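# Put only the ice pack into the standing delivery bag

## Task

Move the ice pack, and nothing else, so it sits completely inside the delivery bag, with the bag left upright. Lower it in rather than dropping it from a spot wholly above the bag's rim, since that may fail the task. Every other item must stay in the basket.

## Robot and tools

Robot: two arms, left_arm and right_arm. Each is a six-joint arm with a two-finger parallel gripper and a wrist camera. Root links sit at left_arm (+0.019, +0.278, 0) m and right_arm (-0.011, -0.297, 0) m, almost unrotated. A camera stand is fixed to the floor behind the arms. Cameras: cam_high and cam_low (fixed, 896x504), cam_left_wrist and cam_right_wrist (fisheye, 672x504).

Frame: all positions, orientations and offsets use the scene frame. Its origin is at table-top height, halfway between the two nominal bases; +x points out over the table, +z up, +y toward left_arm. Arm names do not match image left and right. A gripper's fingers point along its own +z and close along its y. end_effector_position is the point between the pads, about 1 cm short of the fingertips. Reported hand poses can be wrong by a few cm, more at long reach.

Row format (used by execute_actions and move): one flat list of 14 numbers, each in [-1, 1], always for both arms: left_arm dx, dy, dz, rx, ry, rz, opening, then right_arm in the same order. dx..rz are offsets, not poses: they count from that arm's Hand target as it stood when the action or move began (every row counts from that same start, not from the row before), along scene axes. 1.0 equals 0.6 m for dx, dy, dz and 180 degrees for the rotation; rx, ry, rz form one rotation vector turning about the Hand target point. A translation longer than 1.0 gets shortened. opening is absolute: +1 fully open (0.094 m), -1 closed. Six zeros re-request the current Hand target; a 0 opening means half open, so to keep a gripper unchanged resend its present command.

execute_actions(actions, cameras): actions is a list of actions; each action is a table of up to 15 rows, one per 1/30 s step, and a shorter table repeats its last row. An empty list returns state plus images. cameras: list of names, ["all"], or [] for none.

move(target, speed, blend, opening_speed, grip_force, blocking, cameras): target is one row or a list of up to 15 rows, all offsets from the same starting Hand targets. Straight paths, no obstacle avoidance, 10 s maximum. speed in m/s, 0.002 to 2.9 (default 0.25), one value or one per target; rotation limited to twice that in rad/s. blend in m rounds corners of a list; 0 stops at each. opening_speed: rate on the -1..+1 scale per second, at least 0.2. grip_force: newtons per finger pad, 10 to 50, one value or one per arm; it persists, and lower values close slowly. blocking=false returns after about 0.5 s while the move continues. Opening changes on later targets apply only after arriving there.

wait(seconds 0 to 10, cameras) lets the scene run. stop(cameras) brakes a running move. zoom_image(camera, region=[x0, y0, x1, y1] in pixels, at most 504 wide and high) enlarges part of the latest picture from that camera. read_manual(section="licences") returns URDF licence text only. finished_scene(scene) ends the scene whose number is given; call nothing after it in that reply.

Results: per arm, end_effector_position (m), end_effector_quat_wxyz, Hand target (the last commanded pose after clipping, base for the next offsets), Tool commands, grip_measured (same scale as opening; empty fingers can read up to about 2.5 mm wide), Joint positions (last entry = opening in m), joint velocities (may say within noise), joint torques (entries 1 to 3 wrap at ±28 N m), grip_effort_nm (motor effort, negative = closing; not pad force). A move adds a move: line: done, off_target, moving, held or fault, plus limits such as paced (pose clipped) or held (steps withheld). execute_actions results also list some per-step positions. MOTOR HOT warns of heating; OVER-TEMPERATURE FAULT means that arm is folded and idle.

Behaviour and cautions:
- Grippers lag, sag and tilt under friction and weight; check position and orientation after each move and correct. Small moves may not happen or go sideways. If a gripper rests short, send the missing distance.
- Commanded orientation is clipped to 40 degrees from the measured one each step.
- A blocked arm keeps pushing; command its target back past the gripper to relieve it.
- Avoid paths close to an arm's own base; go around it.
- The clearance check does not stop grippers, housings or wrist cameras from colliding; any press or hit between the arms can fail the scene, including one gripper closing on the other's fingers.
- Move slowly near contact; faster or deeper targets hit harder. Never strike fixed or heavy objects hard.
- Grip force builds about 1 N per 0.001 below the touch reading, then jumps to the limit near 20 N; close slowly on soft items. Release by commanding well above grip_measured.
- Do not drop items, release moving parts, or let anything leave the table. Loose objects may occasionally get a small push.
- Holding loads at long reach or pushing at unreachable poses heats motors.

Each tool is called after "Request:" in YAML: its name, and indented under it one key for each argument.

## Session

Request:
execute_actions:
  actions: []

Request:
zoom_image:
  camera: "cam_high"
  region: [250, 80, 600, 400]

Scene clock: 0.00 s.
left_arm: end_effector_position=(+0.3996, +0.1510, +0.1749) grip_measured=+1.000 grip_effort_nm=n/a end_effector_quat_wxyz=(+0.544, +0.089, +0.834, -0.030) | right_arm: end_effector_position=(+0.3058, -0.3633, +0.1338) grip_measured=+1.000 grip_effort_nm=n/a end_effector_quat_wxyz=(+0.549, +0.077, +0.831, +0.037)
Joint positions: left_arm=[-0.435 1.273 0.672 0.169 -0.239 -0.057 0.094] | right_arm=[-0.383 0.961 0.327 0.204 -0.327 0.014 0.094]
Joint velocities: within noise
Joint torques (N m): no reading
Heat: left arm: 34 °C; right arm: 37 °C.
Hand target: left_arm +0.4000, +0.1508, +0.1777; +0.545, +0.089, +0.833, -0.031 | right_arm +0.3073, -0.3639, +0.1382; +0.553, +0.075, +0.829, +0.036
Tool commands: left_gripper/opening=+1.0 right_gripper/opening=+1.0
camera_calibration:
cam_left_wrist: T_world_to_cam=[[-0.245476, -0.967116, -0.0665417, 0.249336], [-0.930311, 0.254318, -0.264279, 0.379257], [0.272512, -0.00296981, -0.962148, 0.177146], [0, 0, 0, 1]] pos_world=[0.365759, 0.145211, 0.287261]
cam_right_wrist: T_world_to_cam=[[-0.15571, -0.975547, -0.155118, -0.294287], [-0.947068, 0.192067, -0.25724, 0.392525], [0.280742, 0.106853, -0.953817, 0.201348], [0, 0, 0, 1]] pos_world=[0.269398, -0.383996, 0.247372]

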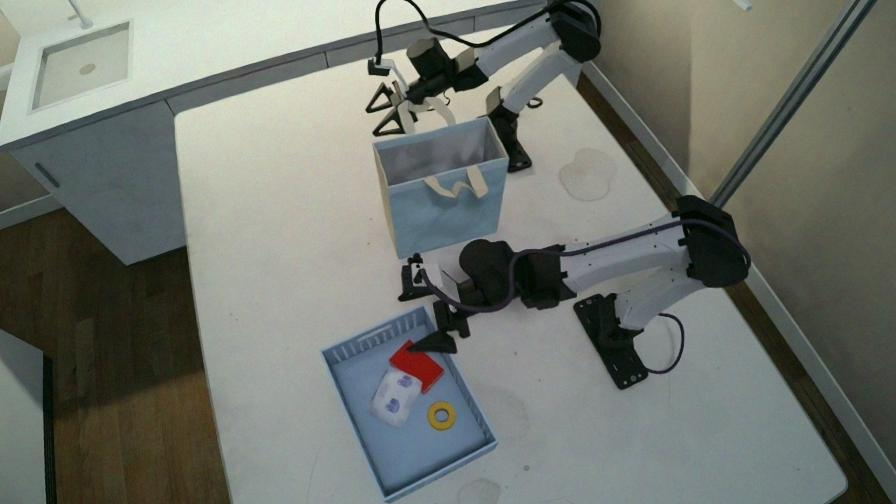

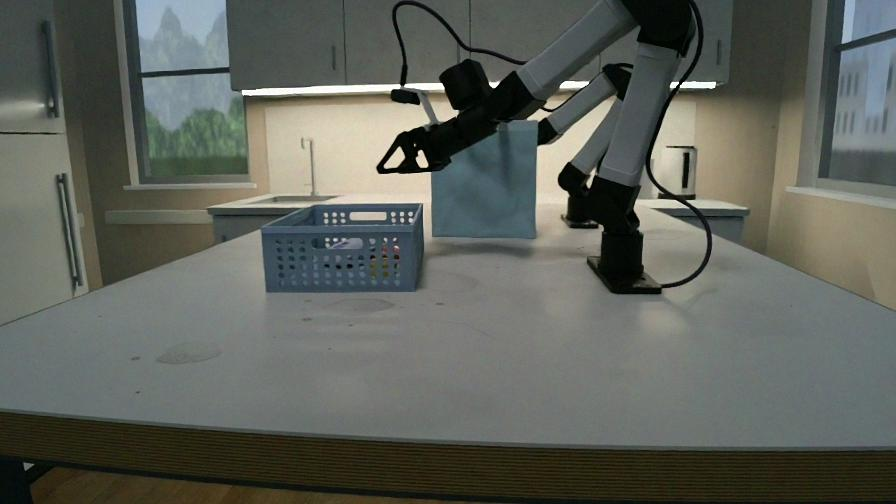

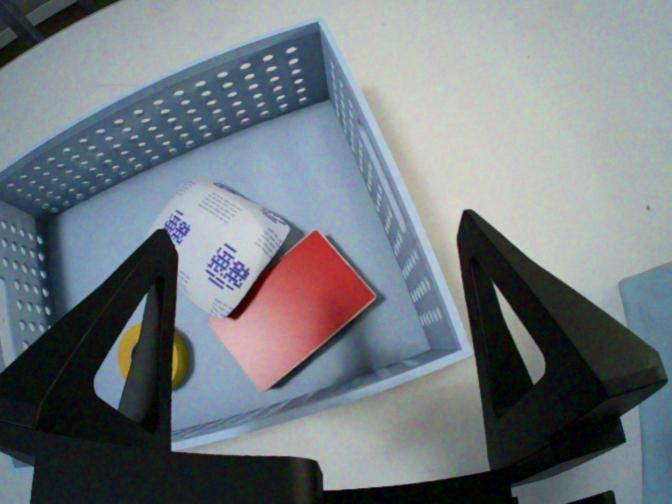

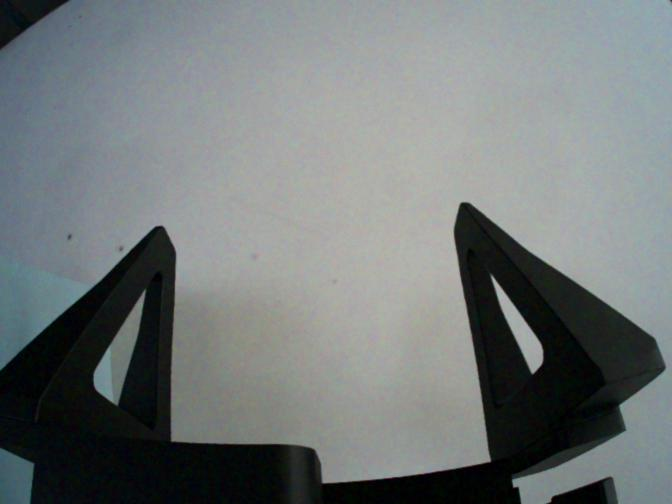

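Scaled by 1.440 from the camera's 896x504 image, which has a finer 1280x720 frame.

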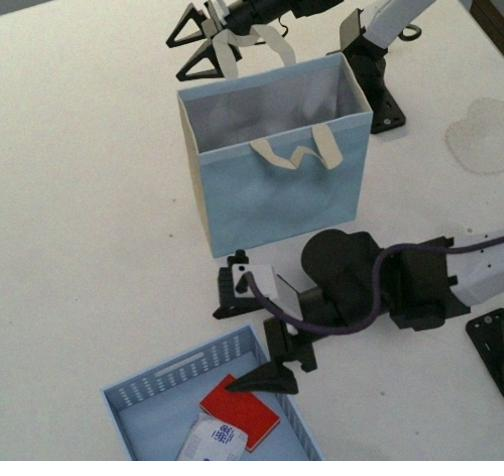

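Request:
zoom_image:
  camera: "cam_left_wrist"
  region: [60, 130, 400, 410]

Request:
zoom_image:
  camera: "cam_high"
  region: [320, 300, 500, 500]

Scaled by 1.482 from the camera's 672x504 image, which has a finer 960x720 frame.

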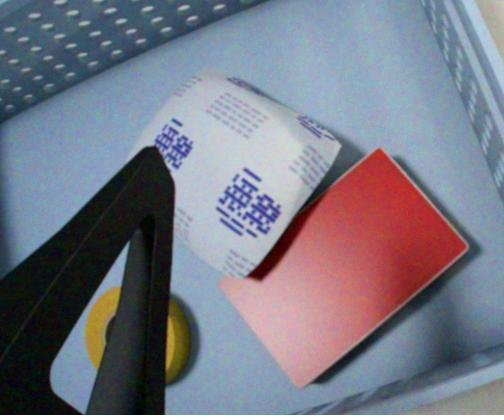

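Scaled by 2.520 from the camera's 896x504 image, which has a finer 1280x720 frame.

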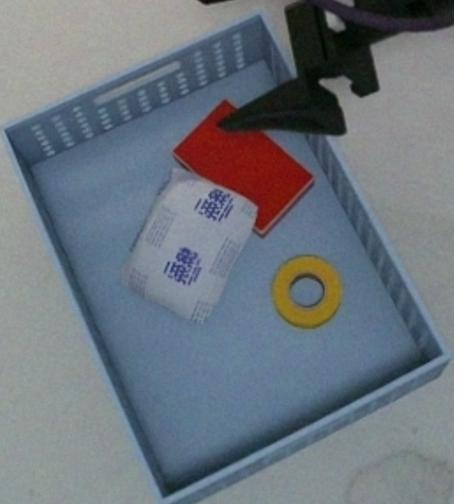

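Request:
move:
  target: [0.1217,0.132,-0.0795,-0.0928,0.2620,0.2886,1, -0.05,-0.2,0.05,0,0,0,1]
  speed: 0.4
  cameras: ["cam_left_wrist"]

Scene clock: 14.63 s.
left_arm: end_effector_position=(+0.4729, +0.2320, +0.1363) grip_measured=+1.000 grip_effort_nm=0.02 end_effector_quat_wxyz=(+0.160, -0.361, +0.917, +0.061) | right_arm: end_effector_position=(+0.2751, -0.4792, +0.1612) grip_measured=+1.000 grip_effort_nm=-0.02 end_effector_quat_wxyz=(+0.551, +0.080, +0.830, +0.037)
Joint positions: left_arm=[-0.216 2.103 1.988 -1.249 -0.276 -0.926 0.094] | right_arm=[-0.957 1.184 0.596 -0.027 -0.827 -0.316 0.094]
Joint torques (N m): left_arm=[0.91 -9.06 8.35 0.56 -0.24 -0.03] | right_arm=[-0.57 -2.63 8.7 1.78 -0.49 -0.18]
Heat: left arm: 38 °C; right arm: 37 °C.
Hand target: left_arm +0.4730, +0.2300, +0.1298; +0.145, -0.367, +0.917, +0.059 | right_arm +0.2774, -0.4839, +0.1683; +0.554, +0.075, +0.829, +0.036
Off the commanded pose: left_arm 0.007 m, 2 deg | right_arm 0.009 m, 1 deg.
move: done
camera_calibration:
cam_left_wrist: T_world_to_cam=[[0.636567, -0.77027, 0.0383032, -0.134025], [-0.675906, -0.533287, 0.50868, 0.373697], [-0.371394, -0.349698, -0.860103, 0.491347], [0, 0, 0, 1]] pos_world=[0.520384, 0.267876, 0.237651]
Images, in order (width x height): cam_left_wrist 672x504.

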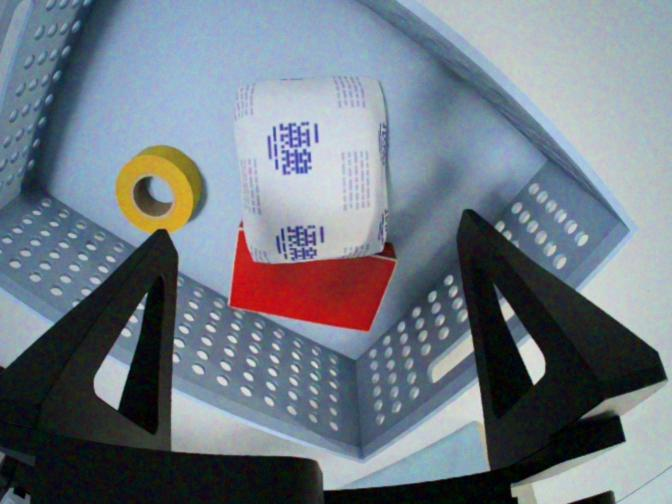

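Request:
move:
  target:
    - [-0.015,-0.008,-0.1997,0,0,0,0.92, 0,0,0,0,0,0,1]
    - [-0.015,-0.008,-0.1997,0,0,0,-0.1, 0,0,0,0,0,0,1]
    - [-0.015,-0.008,0.06,0,0,0,-0.1, 0,0,0,0,0,0,1]
  speed: 0.2
  opening_speed: 1.5
  cameras: ["cam_left_wrist"]

Scene clock: 20.97 s.
left_arm: end_effector_position=(+0.4635, +0.2281, +0.1625) grip_measured=+0.158 grip_effort_nm=-1.01 end_effector_quat_wxyz=(+0.147, -0.364, +0.918, +0.064) | right_arm: end_effector_position=(+0.2751, -0.4792, +0.1612) grip_measured=+1.000 grip_effort_nm=-0.02 end_effector_quat_wxyz=(+0.551, +0.080, +0.830, +0.037)
Joint positions: left_arm=[-0.226 2.122 2.13 -1.403 -0.271 -0.946 0.054] | right_arm=[-0.957 1.184 0.596 -0.027 -0.827 -0.316 0.094]
Joint torques (N m): left_arm=[0.51 -10.63 8.31 0.56 -0.33 0.02] | right_arm=[-0.47 -2.67 8.66 1.77 -0.49 -0.16]
Heat: left arm: 39 °C; right arm: 38 °C.
Hand target: left_arm +0.4640, +0.2250, +0.1659; +0.145, -0.367, +0.917, +0.059 | right_arm +0.2774, -0.4839, +0.1683; +0.554, +0.075, +0.829, +0.036
Off the commanded pose: left_arm 0.004 m, 1 deg | right_arm 0.009 m, 1 deg.
move: done; target 2's new opening was sent with left_arm's hand 0.018 m and 1 deg from that target
camera_calibration:
cam_left_wrist: T_world_to_cam=[[0.64275, -0.765702, 0.023962, -0.133622], [-0.658235, -0.535997, 0.528615, 0.341148], [-0.391917, -0.355539, -0.848524, 0.518117], [0, 0, 0, 1]] pos_world=[0.5135, 0.264751, 0.262501]
Images, in order (width x height): cam_left_wrist 672x504.

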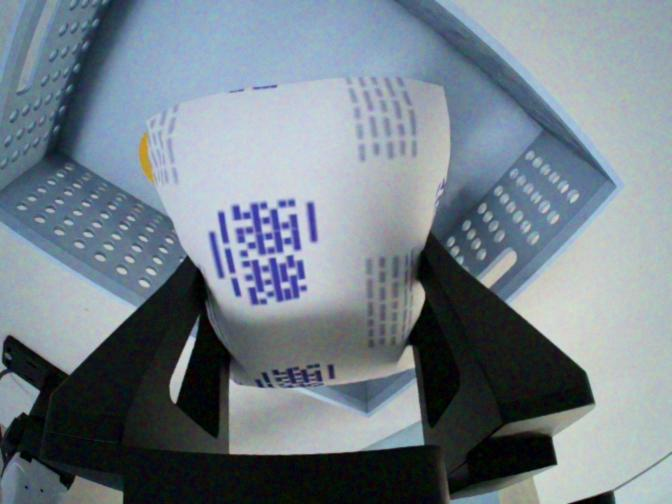

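Request:
move:
  target:
    - [-0.1733,-0.2417,0.25,0.0395,-0.1134,-0.129,-0.1, 0,0,0,0,0,0,1]
    - [-0.3533,-0.561,0.2985,0.0790,-0.2268,-0.2580,-0.1, 0,0,0,0,0,0,1]
  speed: 0.35
  blend: [0.06,0]
  cameras: ["cam_left_wrist","cam_high","cam_low"]

Scene clock: 29.70 s.
left_arm: end_effector_position=(+0.2468, -0.1132, +0.3411) grip_measured=+0.158 grip_effort_nm=-1.02 end_effector_quat_wxyz=(+0.488, +0.040, +0.871, -0.035) | right_arm: end_effector_position=(+0.2751, -0.4792, +0.1612) grip_measured=+1.000 grip_effort_nm=-0.02 end_effector_quat_wxyz=(+0.551, +0.080, +0.830, +0.037)
Joint positions: left_arm=[-1.369 2.066 2.47 -1.487 -0.939 -1.014 0.054] | right_arm=[-0.957 1.184 0.596 -0.027 -0.827 -0.316 0.094]
Joint torques (N m): left_arm=[1.1 -8.68 7.97 0.99 -1.08 0.22] | right_arm=[-0.42 -2.69 8.76 1.79 -0.47 -0.16]
Heat: left arm: 41 °C; right arm: 39 °C.
Hand target: left_arm +0.2521, -0.1115, +0.3449; +0.500, +0.038, +0.865, -0.022 | right_arm +0.2774, -0.4839, +0.1683; +0.554, +0.075, +0.829, +0.036
Off the commanded pose: left_arm 0.007 m, 2 deg | right_arm 0.009 m, 1 deg.
move: done
camera_calibration:
cam_left_wrist: T_world_to_cam=[[-0.171759, -0.985081, 0.0106895, -0.0793115], [-0.975197, 0.168478, -0.143549, 0.308316], [0.139607, -0.0350803, -0.989585, 0.416537], [0, 0, 0, 1]] pos_world=[0.228895, -0.11546, 0.457306]
Images, in order (width x height): cam_high 896x504, cam_low 896x504, cam_left_wrist 672x504.

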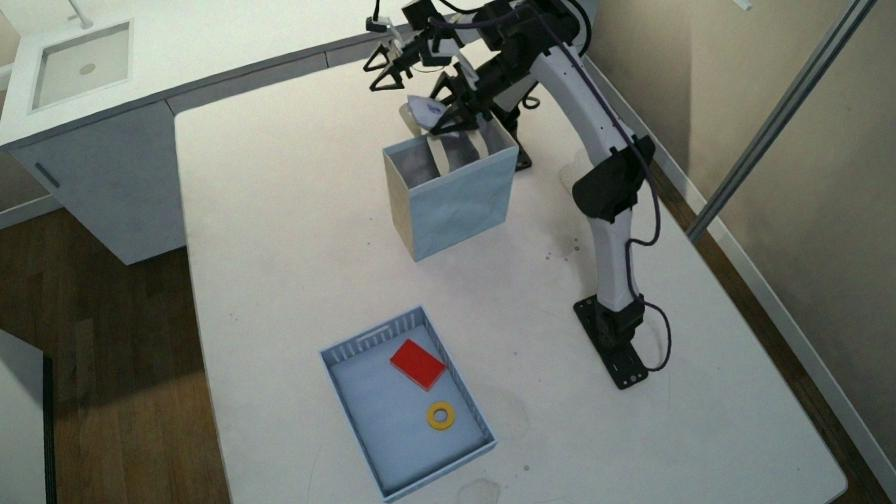

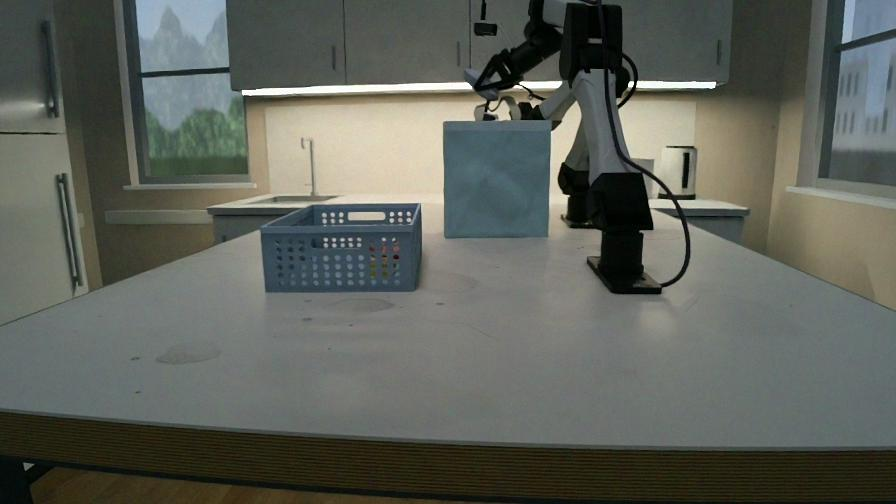

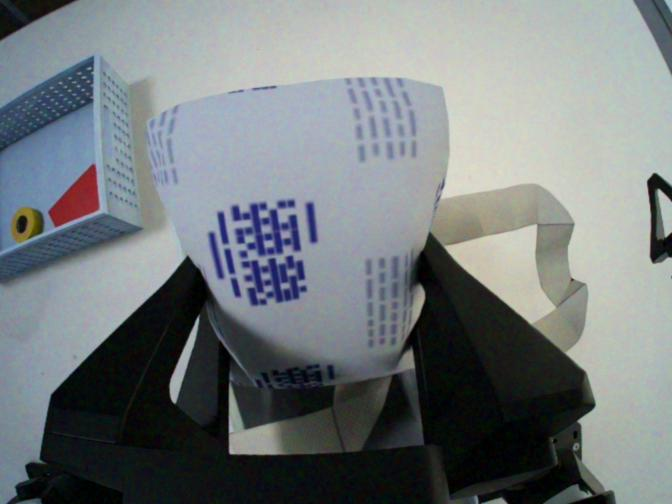

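Request:
zoom_image:
  camera: "cam_high"
  region: [350, 70, 560, 280]

Request:
zoom_image:
  camera: "cam_left_wrist"
  region: [150, 300, 600, 504]

Scaled by 2.400 from the camera's 896x504 image, which has a finer 1280x720 frame.

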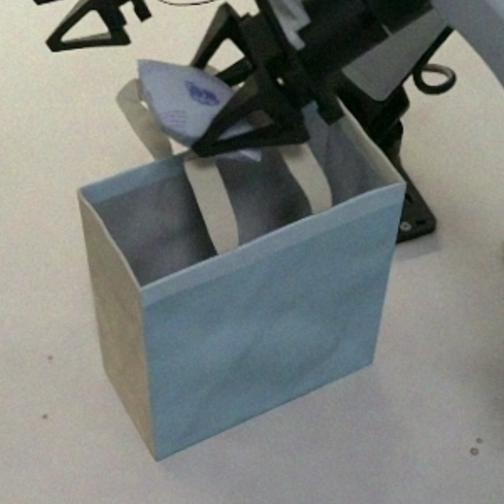

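Scaled by 1.120 from the camera's 672x504 image, which has a finer 960x720 frame.

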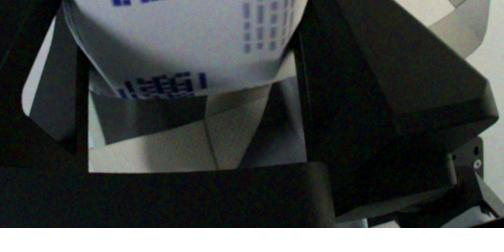

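Request:
move:
  target:
    - [-0.0085,0.0108,-0.075,0,0.03,0.0555,-0.1, 0,0,0,0,0,0,1]
    - [-0.015,0.0108,-0.175,0,0.0838,0.0555,-0.1, 0,0,0,0,0,0,1]
    - [-0.016,0.0108,-0.24,0,0.1227,0.055,-0.1, 0,0,0,0,0,0,1]
  speed: 0.15
  blend: [0.02,0.02,0]
  cameras: ["cam_left_wrist","cam_high","cam_low"]

Scene clock: 37.53 s.
left_arm: end_effector_position=(+0.2410, -0.1036, +0.2000) grip_measured=+0.158 grip_effort_nm=-1.01 end_effector_quat_wxyz=(+0.325, -0.039, +0.945, +0.022) | right_arm: end_effector_position=(+0.2751, -0.4792, +0.1612) grip_measured=+1.000 grip_effort_nm=-0.02 end_effector_quat_wxyz=(+0.551, +0.080, +0.830, +0.037)
Joint positions: left_arm=[-1.295 2.119 2.166 -1.481 -0.651 -1.32 0.054] | right_arm=[-0.957 1.184 0.596 -0.027 -0.827 -0.316 0.094]
Joint torques (N m): left_arm=[1.06 -11.52 5.57 0.77 -0.64 0.15] | right_arm=[-0.54 -2.54 8.62 1.77 -0.47 -0.18]
Heat: left arm: 40 °C; right arm: 40 °C.
Hand target: left_arm +0.2426, -0.1050, +0.2010; +0.325, -0.042, +0.945, +0.014 | right_arm +0.2774, -0.4839, +0.1683; +0.554, +0.075, +0.829, +0.036
Off the commanded pose: left_arm 0.002 m, 1 deg | right_arm 0.009 m, 1 deg.
move: done
camera_calibration:
cam_left_wrist: T_world_to_cam=[[0.0202462, -0.999791, -0.00293875, -0.114304], [-0.97645, -0.0204048, 0.214777, 0.189934], [-0.214792, -0.00147888, -0.976659, 0.364278], [0, 0, 0, 1]] pos_world=[0.266019, -0.109866, 0.314645]
Images, in order (width x height): cam_high 896x504, cam_low 896x504, cam_left_wrist 672x504.

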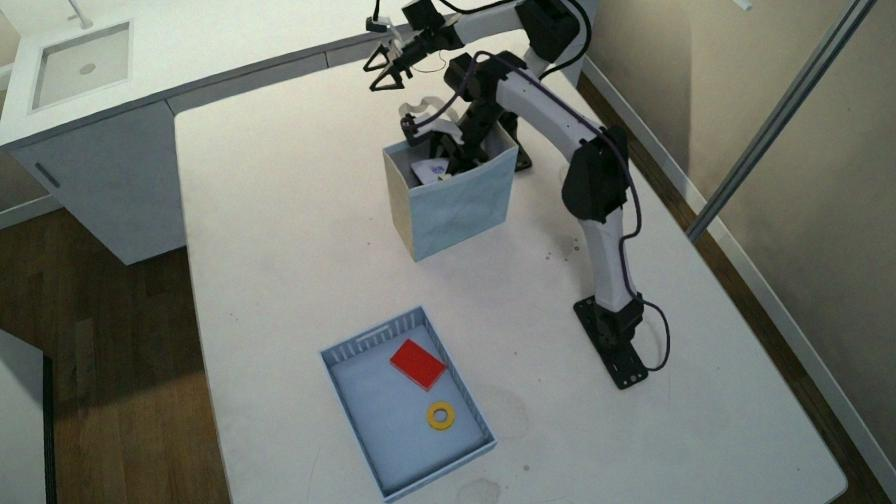

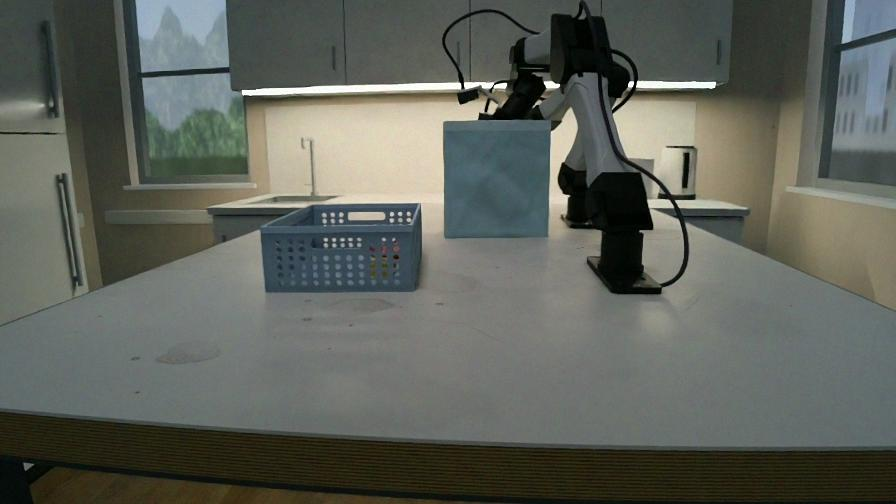

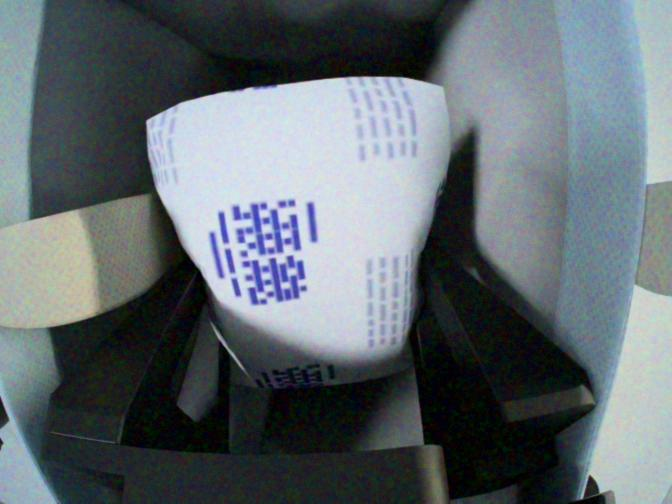

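Request:
zoom_image:
  camera: "cam_left_wrist"
  region: [0, 200, 672, 504]

Region (0, 200, 672, 504) is 672x304 pixels. A region can be at most 504 by 504 pixels.

Request:
zoom_image:
  camera: "cam_left_wrist"
  region: [0, 254, 250, 504]

Request:
zoom_image:
  camera: "cam_left_wrist"
  region: [422, 254, 672, 504]

Scaled by 2.016 from the camera's 672x504 image, which has a finer 960x720 frame.

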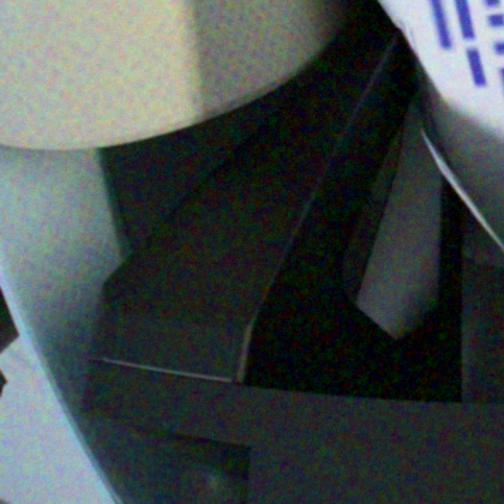

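Scaled by 2.016 from the camera's 672x504 image, which has a finer 960x720 frame.

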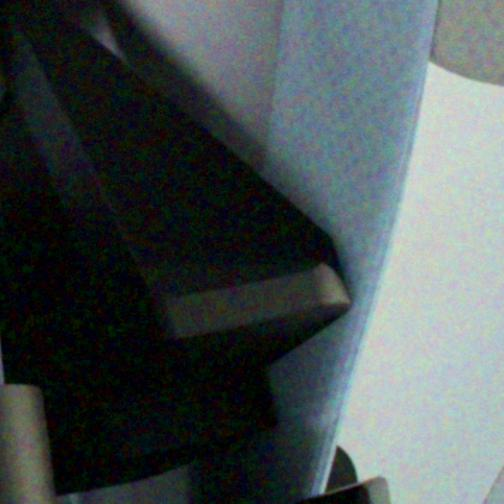

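Request:
move:
  target: [0,0.005,-0.105,-0.0019,0.0221,0,-0.1, 0,0,0,0,0,0,1]
  speed: 0.1
  cameras: ["cam_left_wrist","cam_high","cam_low"]

Scene clock: 42.93 s.
left_arm: end_effector_position=(+0.2416, -0.1047, +0.1295) grip_measured=+0.158 grip_effort_nm=-1.01 end_effector_quat_wxyz=(+0.292, -0.042, +0.955, +0.023) | right_arm: end_effector_position=(+0.2751, -0.4792, +0.1612) grip_measured=+1.000 grip_effort_nm=-0.02 end_effector_quat_wxyz=(+0.551, +0.080, +0.830, +0.037)
Joint positions: left_arm=[-1.272 2.097 1.878 -1.227 -0.582 -1.312 0.054] | right_arm=[-0.957 1.184 0.596 -0.027 -0.827 -0.316 0.094]
Joint torques (N m): left_arm=[1.22 -13.48 5.2 0.64 -0.57 0.25] | right_arm=[-0.4 -2.67 8.7 1.79 -0.47 -0.17]
Heat: left arm: 42 °C; right arm: 41 °C.
Hand target: left_arm +0.2425, -0.1020, +0.1379; +0.292, -0.042, +0.956, +0.013 | right_arm +0.2774, -0.4839, +0.1683; +0.554, +0.075, +0.829, +0.036
Off the commanded pose: left_arm 0.009 m, 1 deg | right_arm 0.009 m, 1 deg.
move: done
camera_calibration:
cam_left_wrist: T_world_to_cam=[[0.0278444, -0.999611, -0.0012903, -0.117679], [-0.958939, -0.0270759, 0.282317, 0.191908], [-0.282242, -0.00662363, -0.95932, 0.309042], [0, 0, 0, 1]] pos_world=[0.27453, -0.11039, 0.242139]
Images, in order (width x height): cam_high 896x504, cam_low 896x504, cam_left_wrist 672x504.

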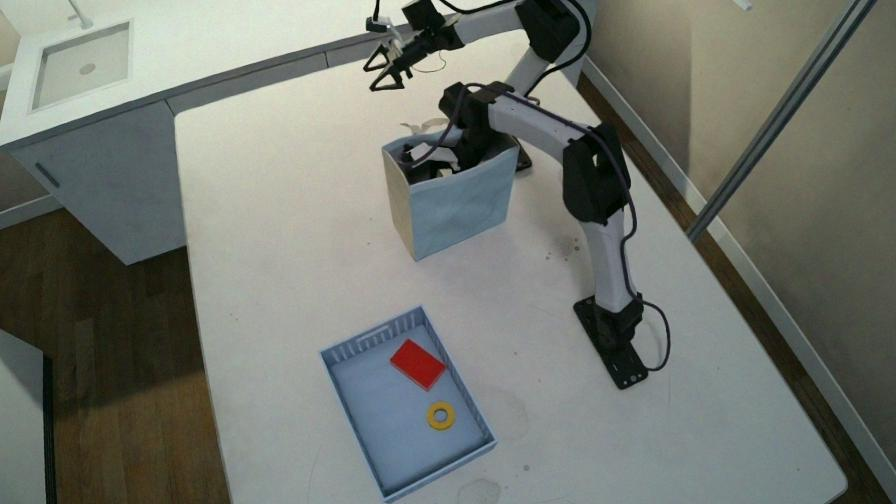

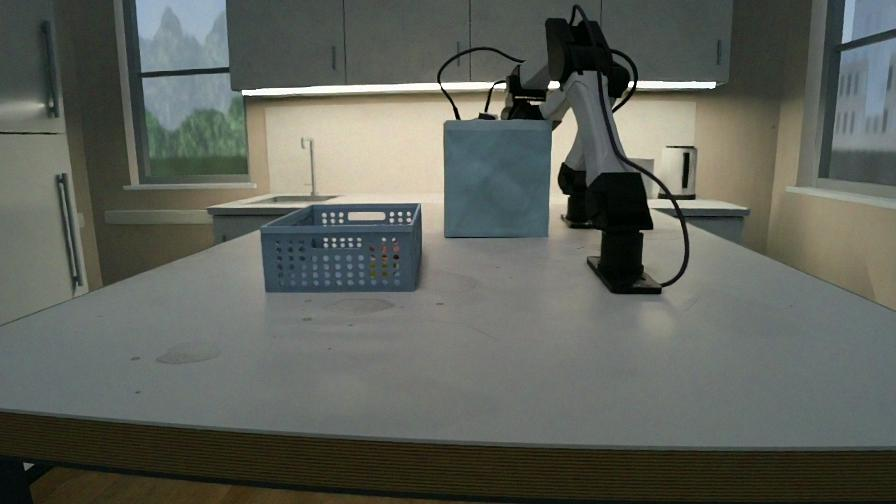

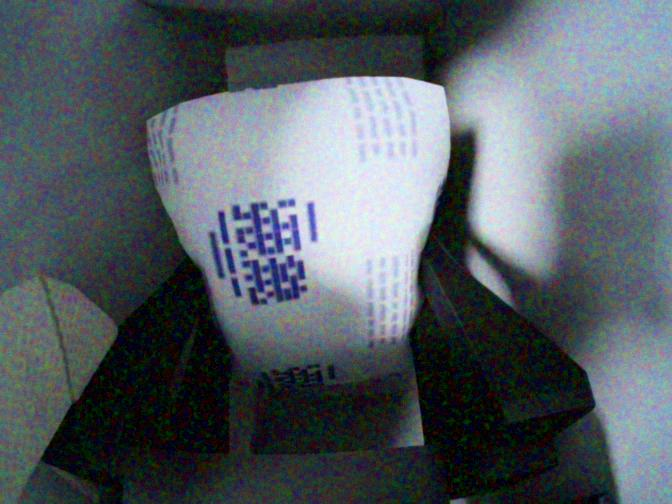

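Request:
move:
  target: [0,0,-0.012,0,0,0,0.36, 0,0,0,0,0,0,1]
  speed: 0.1
  opening_speed: 0.6
  cameras: ["cam_left_wrist"]

Scene clock: 44.37 s.
left_arm: end_effector_position=(+0.2420, -0.1066, +0.1262) grip_measured=+0.361 grip_effort_nm=-0.02 end_effector_quat_wxyz=(+0.293, -0.044, +0.955, +0.015) | right_arm: end_effector_position=(+0.2751, -0.4792, +0.1612) grip_measured=+1.000 grip_effort_nm=-0.02 end_effector_quat_wxyz=(+0.551, +0.080, +0.830, +0.037)
Joint positions: left_arm=[-1.272 2.089 1.852 -1.192 -0.581 -1.311 0.064] | right_arm=[-0.957 1.184 0.596 -0.027 -0.827 -0.316 0.094]
Joint torques (N m): left_arm=[1.22 -12.89 5 0.64 -0.58 0.25] | right_arm=[-0.47 -2.63 8.69 1.8 -0.47 -0.16]
Heat: left arm: 43 °C; right arm: 41 °C.
Hand target: left_arm +0.2426, -0.1021, +0.1308; +0.292, -0.042, +0.955, +0.013 | right_arm +0.2774, -0.4839, +0.1683; +0.554, +0.075, +0.829, +0.036
Off the commanded pose: left_arm 0.006 m, 0 deg | right_arm 0.009 m, 1 deg.
move: done
camera_calibration:
cam_left_wrist: T_world_to_cam=[[0.0274299, -0.999512, 0.0149404, -0.121605], [-0.960058, -0.0221779, 0.27892, 0.194455], [-0.278452, -0.0219944, -0.960198, 0.303544], [0, 0, 0, 1]] pos_world=[0.274546, -0.110557, 0.239042]
Images, in order (width x height): cam_left_wrist 672x504.

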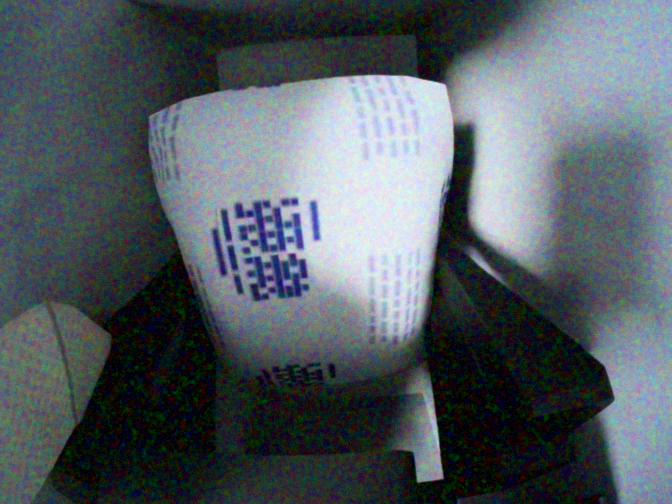

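Request:
move:
  target: [0,0,0,0,0,0,0.46, 0,0,0,0,0,0,1]
  speed: 0.1
  opening_speed: 0.6
  cameras: ["cam_left_wrist"]

Scene clock: 45.73 s.
left_arm: end_effector_position=(+0.2420, -0.1068, +0.1261) grip_measured=+0.460 grip_effort_nm=0.03 end_effector_quat_wxyz=(+0.293, -0.044, +0.955, +0.015) | right_arm: end_effector_position=(+0.2751, -0.4792, +0.1612) grip_measured=+1.000 grip_effort_nm=-0.02 end_effector_quat_wxyz=(+0.551, +0.080, +0.830, +0.037)
Joint positions: left_arm=[-1.272 2.089 1.852 -1.191 -0.581 -1.311 0.069] | right_arm=[-0.957 1.184 0.596 -0.027 -0.827 -0.316 0.094]
Joint torques (N m): left_arm=[1.21 -12.9 4.96 0.62 -0.59 0.25] | right_arm=[-0.55 -2.71 8.65 1.79 -0.46 -0.16]
Heat: left arm: 44 °C; right arm: 41 °C.
Hand target: left_arm +0.2425, -0.1021, +0.1308; +0.292, -0.042, +0.955, +0.013 | right_arm +0.2774, -0.4839, +0.1683; +0.554, +0.075, +0.829, +0.036
Off the commanded pose: left_arm 0.007 m, 0 deg | right_arm 0.009 m, 1 deg.
move: done
camera_calibration:
cam_left_wrist: T_world_to_cam=[[0.0269897, -0.999514, 0.0155814, -0.121739], [-0.960046, -0.0215745, 0.279009, 0.194494], [-0.278537, -0.0224892, -0.960162, 0.303502], [0, 0, 0, 1]] pos_world=[0.274546, -0.110659, 0.239042]
Images, in order (width x height): cam_left_wrist 672x504.

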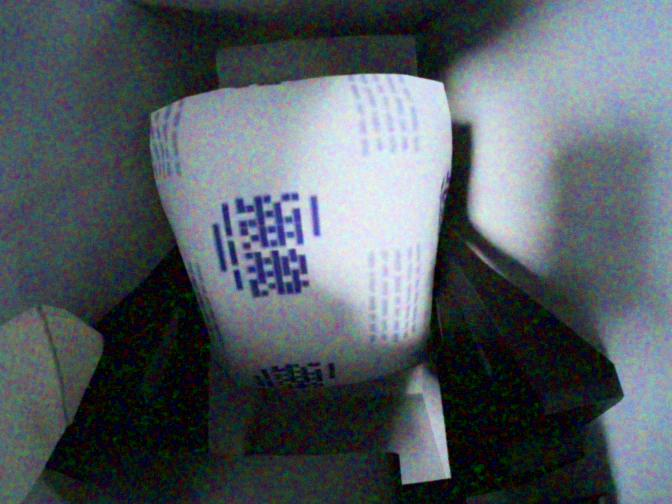

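Request:
move:
  target: [0,0,0,0,0,0,0.56, 0,0,0,0,0,0,1]
  speed: 0.1
  opening_speed: 0.5
  cameras: ["cam_left_wrist","cam_high"]

Scene clock: 46.97 s.
left_arm: end_effector_position=(+0.2421, -0.1070, +0.1276) grip_measured=+0.559 grip_effort_nm=0.09 end_effector_quat_wxyz=(+0.294, -0.045, +0.955, +0.013) | right_arm: end_effector_position=(+0.2751, -0.4792, +0.1612) grip_measured=+1.000 grip_effort_nm=-0.01 end_effector_quat_wxyz=(+0.551, +0.080, +0.830, +0.037)
Joint positions: left_arm=[-1.272 2.086 1.852 -1.189 -0.581 -1.311 0.073] | right_arm=[-0.957 1.184 0.596 -0.027 -0.827 -0.316 0.094]
Joint torques (N m): left_arm=[1.24 -12.57 4.97 0.61 -0.59 0.25] | right_arm=[-0.49 -2.59 8.61 1.79 -0.48 -0.16]
Heat: left arm: 44 °C; right arm: 41 °C.
Hand target: left_arm +0.2426, -0.1020, +0.1308; +0.292, -0.042, +0.955, +0.013 | right_arm +0.2774, -0.4839, +0.1683; +0.554, +0.075, +0.829, +0.036
Off the commanded pose: left_arm 0.006 m, 0 deg | right_arm 0.009 m, 1 deg.
move: done
camera_calibration:
cam_left_wrist: T_world_to_cam=[[0.0269649, -0.999428, 0.020401, -0.122623], [-0.960448, -0.0202442, 0.277721, 0.194558], [-0.277149, -0.0270828, -0.960445, 0.304103], [0, 0, 0, 1]] pos_world=[0.274452, -0.110379, 0.240543]
Images, in order (width x height): cam_high 896x504, cam_left_wrist 672x504.

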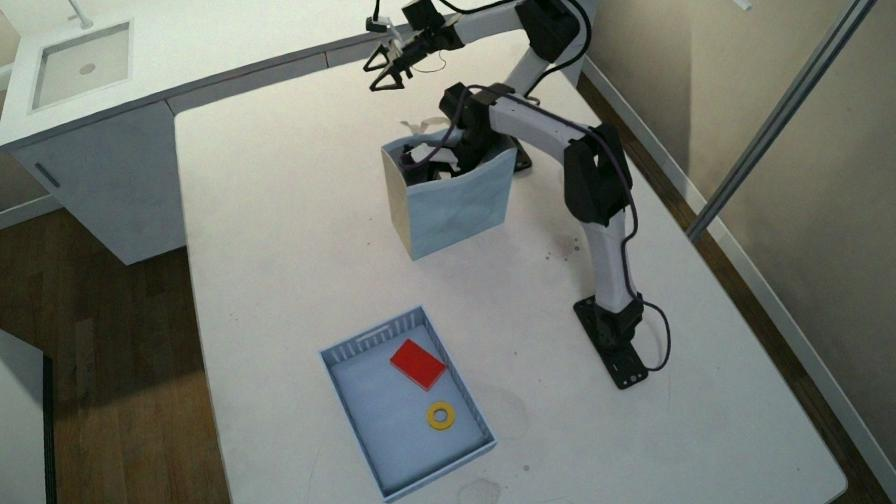

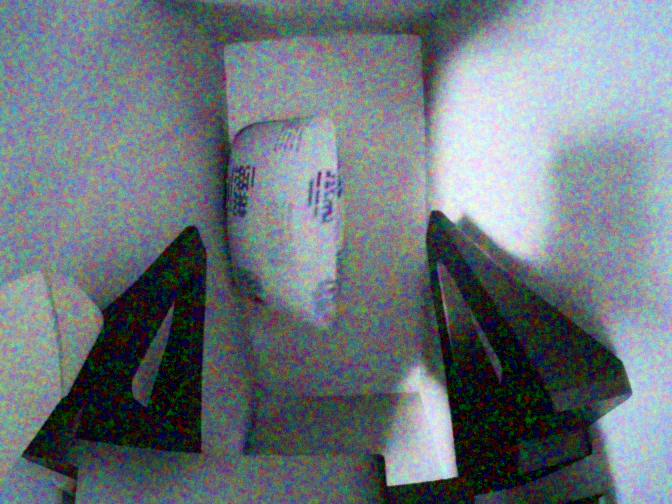

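Request:
move:
  target:
    - [0,0,0,0,0,0,0.2, 0,0,0,0,0,0,1]
    - [0,0,0.182,0.0053,-0.0609,0,0.2, 0,0,0,0,0,0,1]
    - [0,0,0.34,0.0116,-0.1328,0,0.2, 0,0,0,0,0,0,1]
  speed: 0.2
  blend: [0,0.04,0]
  cameras: ["cam_left_wrist","cam_high"]

Scene clock: 50.63 s.
left_arm: end_effector_position=(+0.2435, -0.1055, +0.3282) grip_measured=+0.202 grip_effort_nm=-0.08 end_effector_quat_wxyz=(+0.499, -0.021, +0.866, -0.028) | right_arm: end_effector_position=(+0.2751, -0.4792, +0.1612) grip_measured=+1.000 grip_effort_nm=-0.02 end_effector_quat_wxyz=(+0.551, +0.080, +0.830, +0.037)
Joint positions: left_arm=[-1.388 2.086 2.44 -1.558 -1.004 -1.222 0.056] | right_arm=[-0.957 1.184 0.596 -0.027 -0.827 -0.316 0.094]
Joint torques (N m): left_arm=[0.43 -10.36 7.06 0.71 -0.97 0.25] | right_arm=[-0.53 -2.61 8.61 1.78 -0.48 -0.17]
Heat: left arm: 46 °C; right arm: 41 °C.
Hand target: left_arm +0.2425, -0.1021, +0.3347; +0.484, -0.038, +0.874, +0.021 | right_arm +0.2774, -0.4839, +0.1683; +0.554, +0.075, +0.829, +0.036
Off the commanded pose: left_arm 0.007 m, 6 deg | right_arm 0.009 m, 1 deg.
joint sent to its limit (left arm) — joint 4 (wrist pitch), lower limit. The joint targets are off in orientation, not in position.
move: off_target (left_arm)
camera_calibration:
cam_left_wrist: T_world_to_cam=[[-0.058909, -0.996667, 0.0564305, -0.115776], [-0.98458, 0.0486811, -0.168026, 0.299694], [0.164719, -0.0654585, -0.984166, 0.393383], [0, 0, 0, 1]] pos_world=[0.223455, -0.104229, 0.444044]
Images, in order (width x height): cam_high 896x504, cam_left_wrist 672x504.

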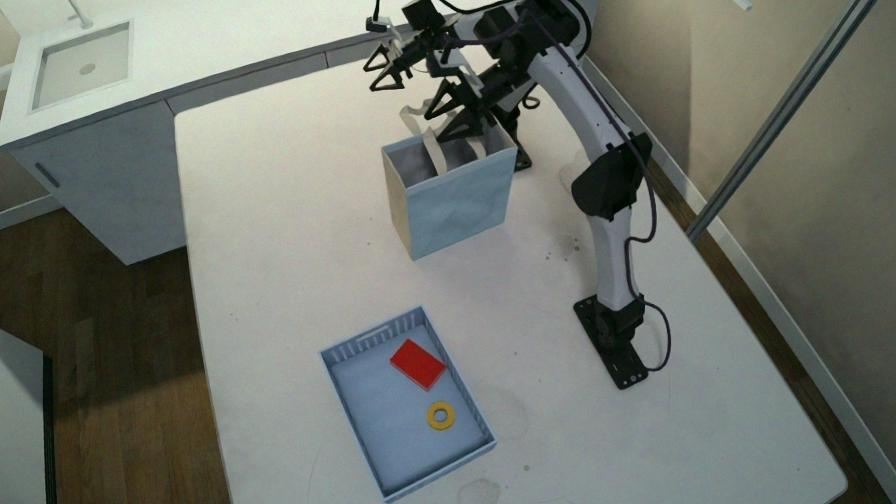

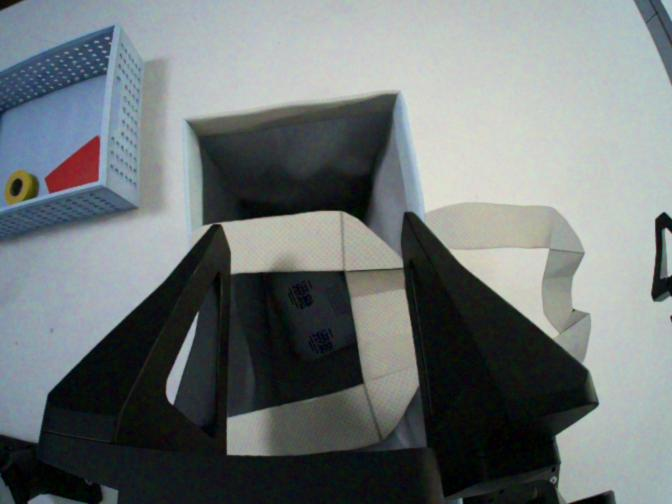

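Request:
finished_scene:
  scene: 2

The scene is finished: the task was done.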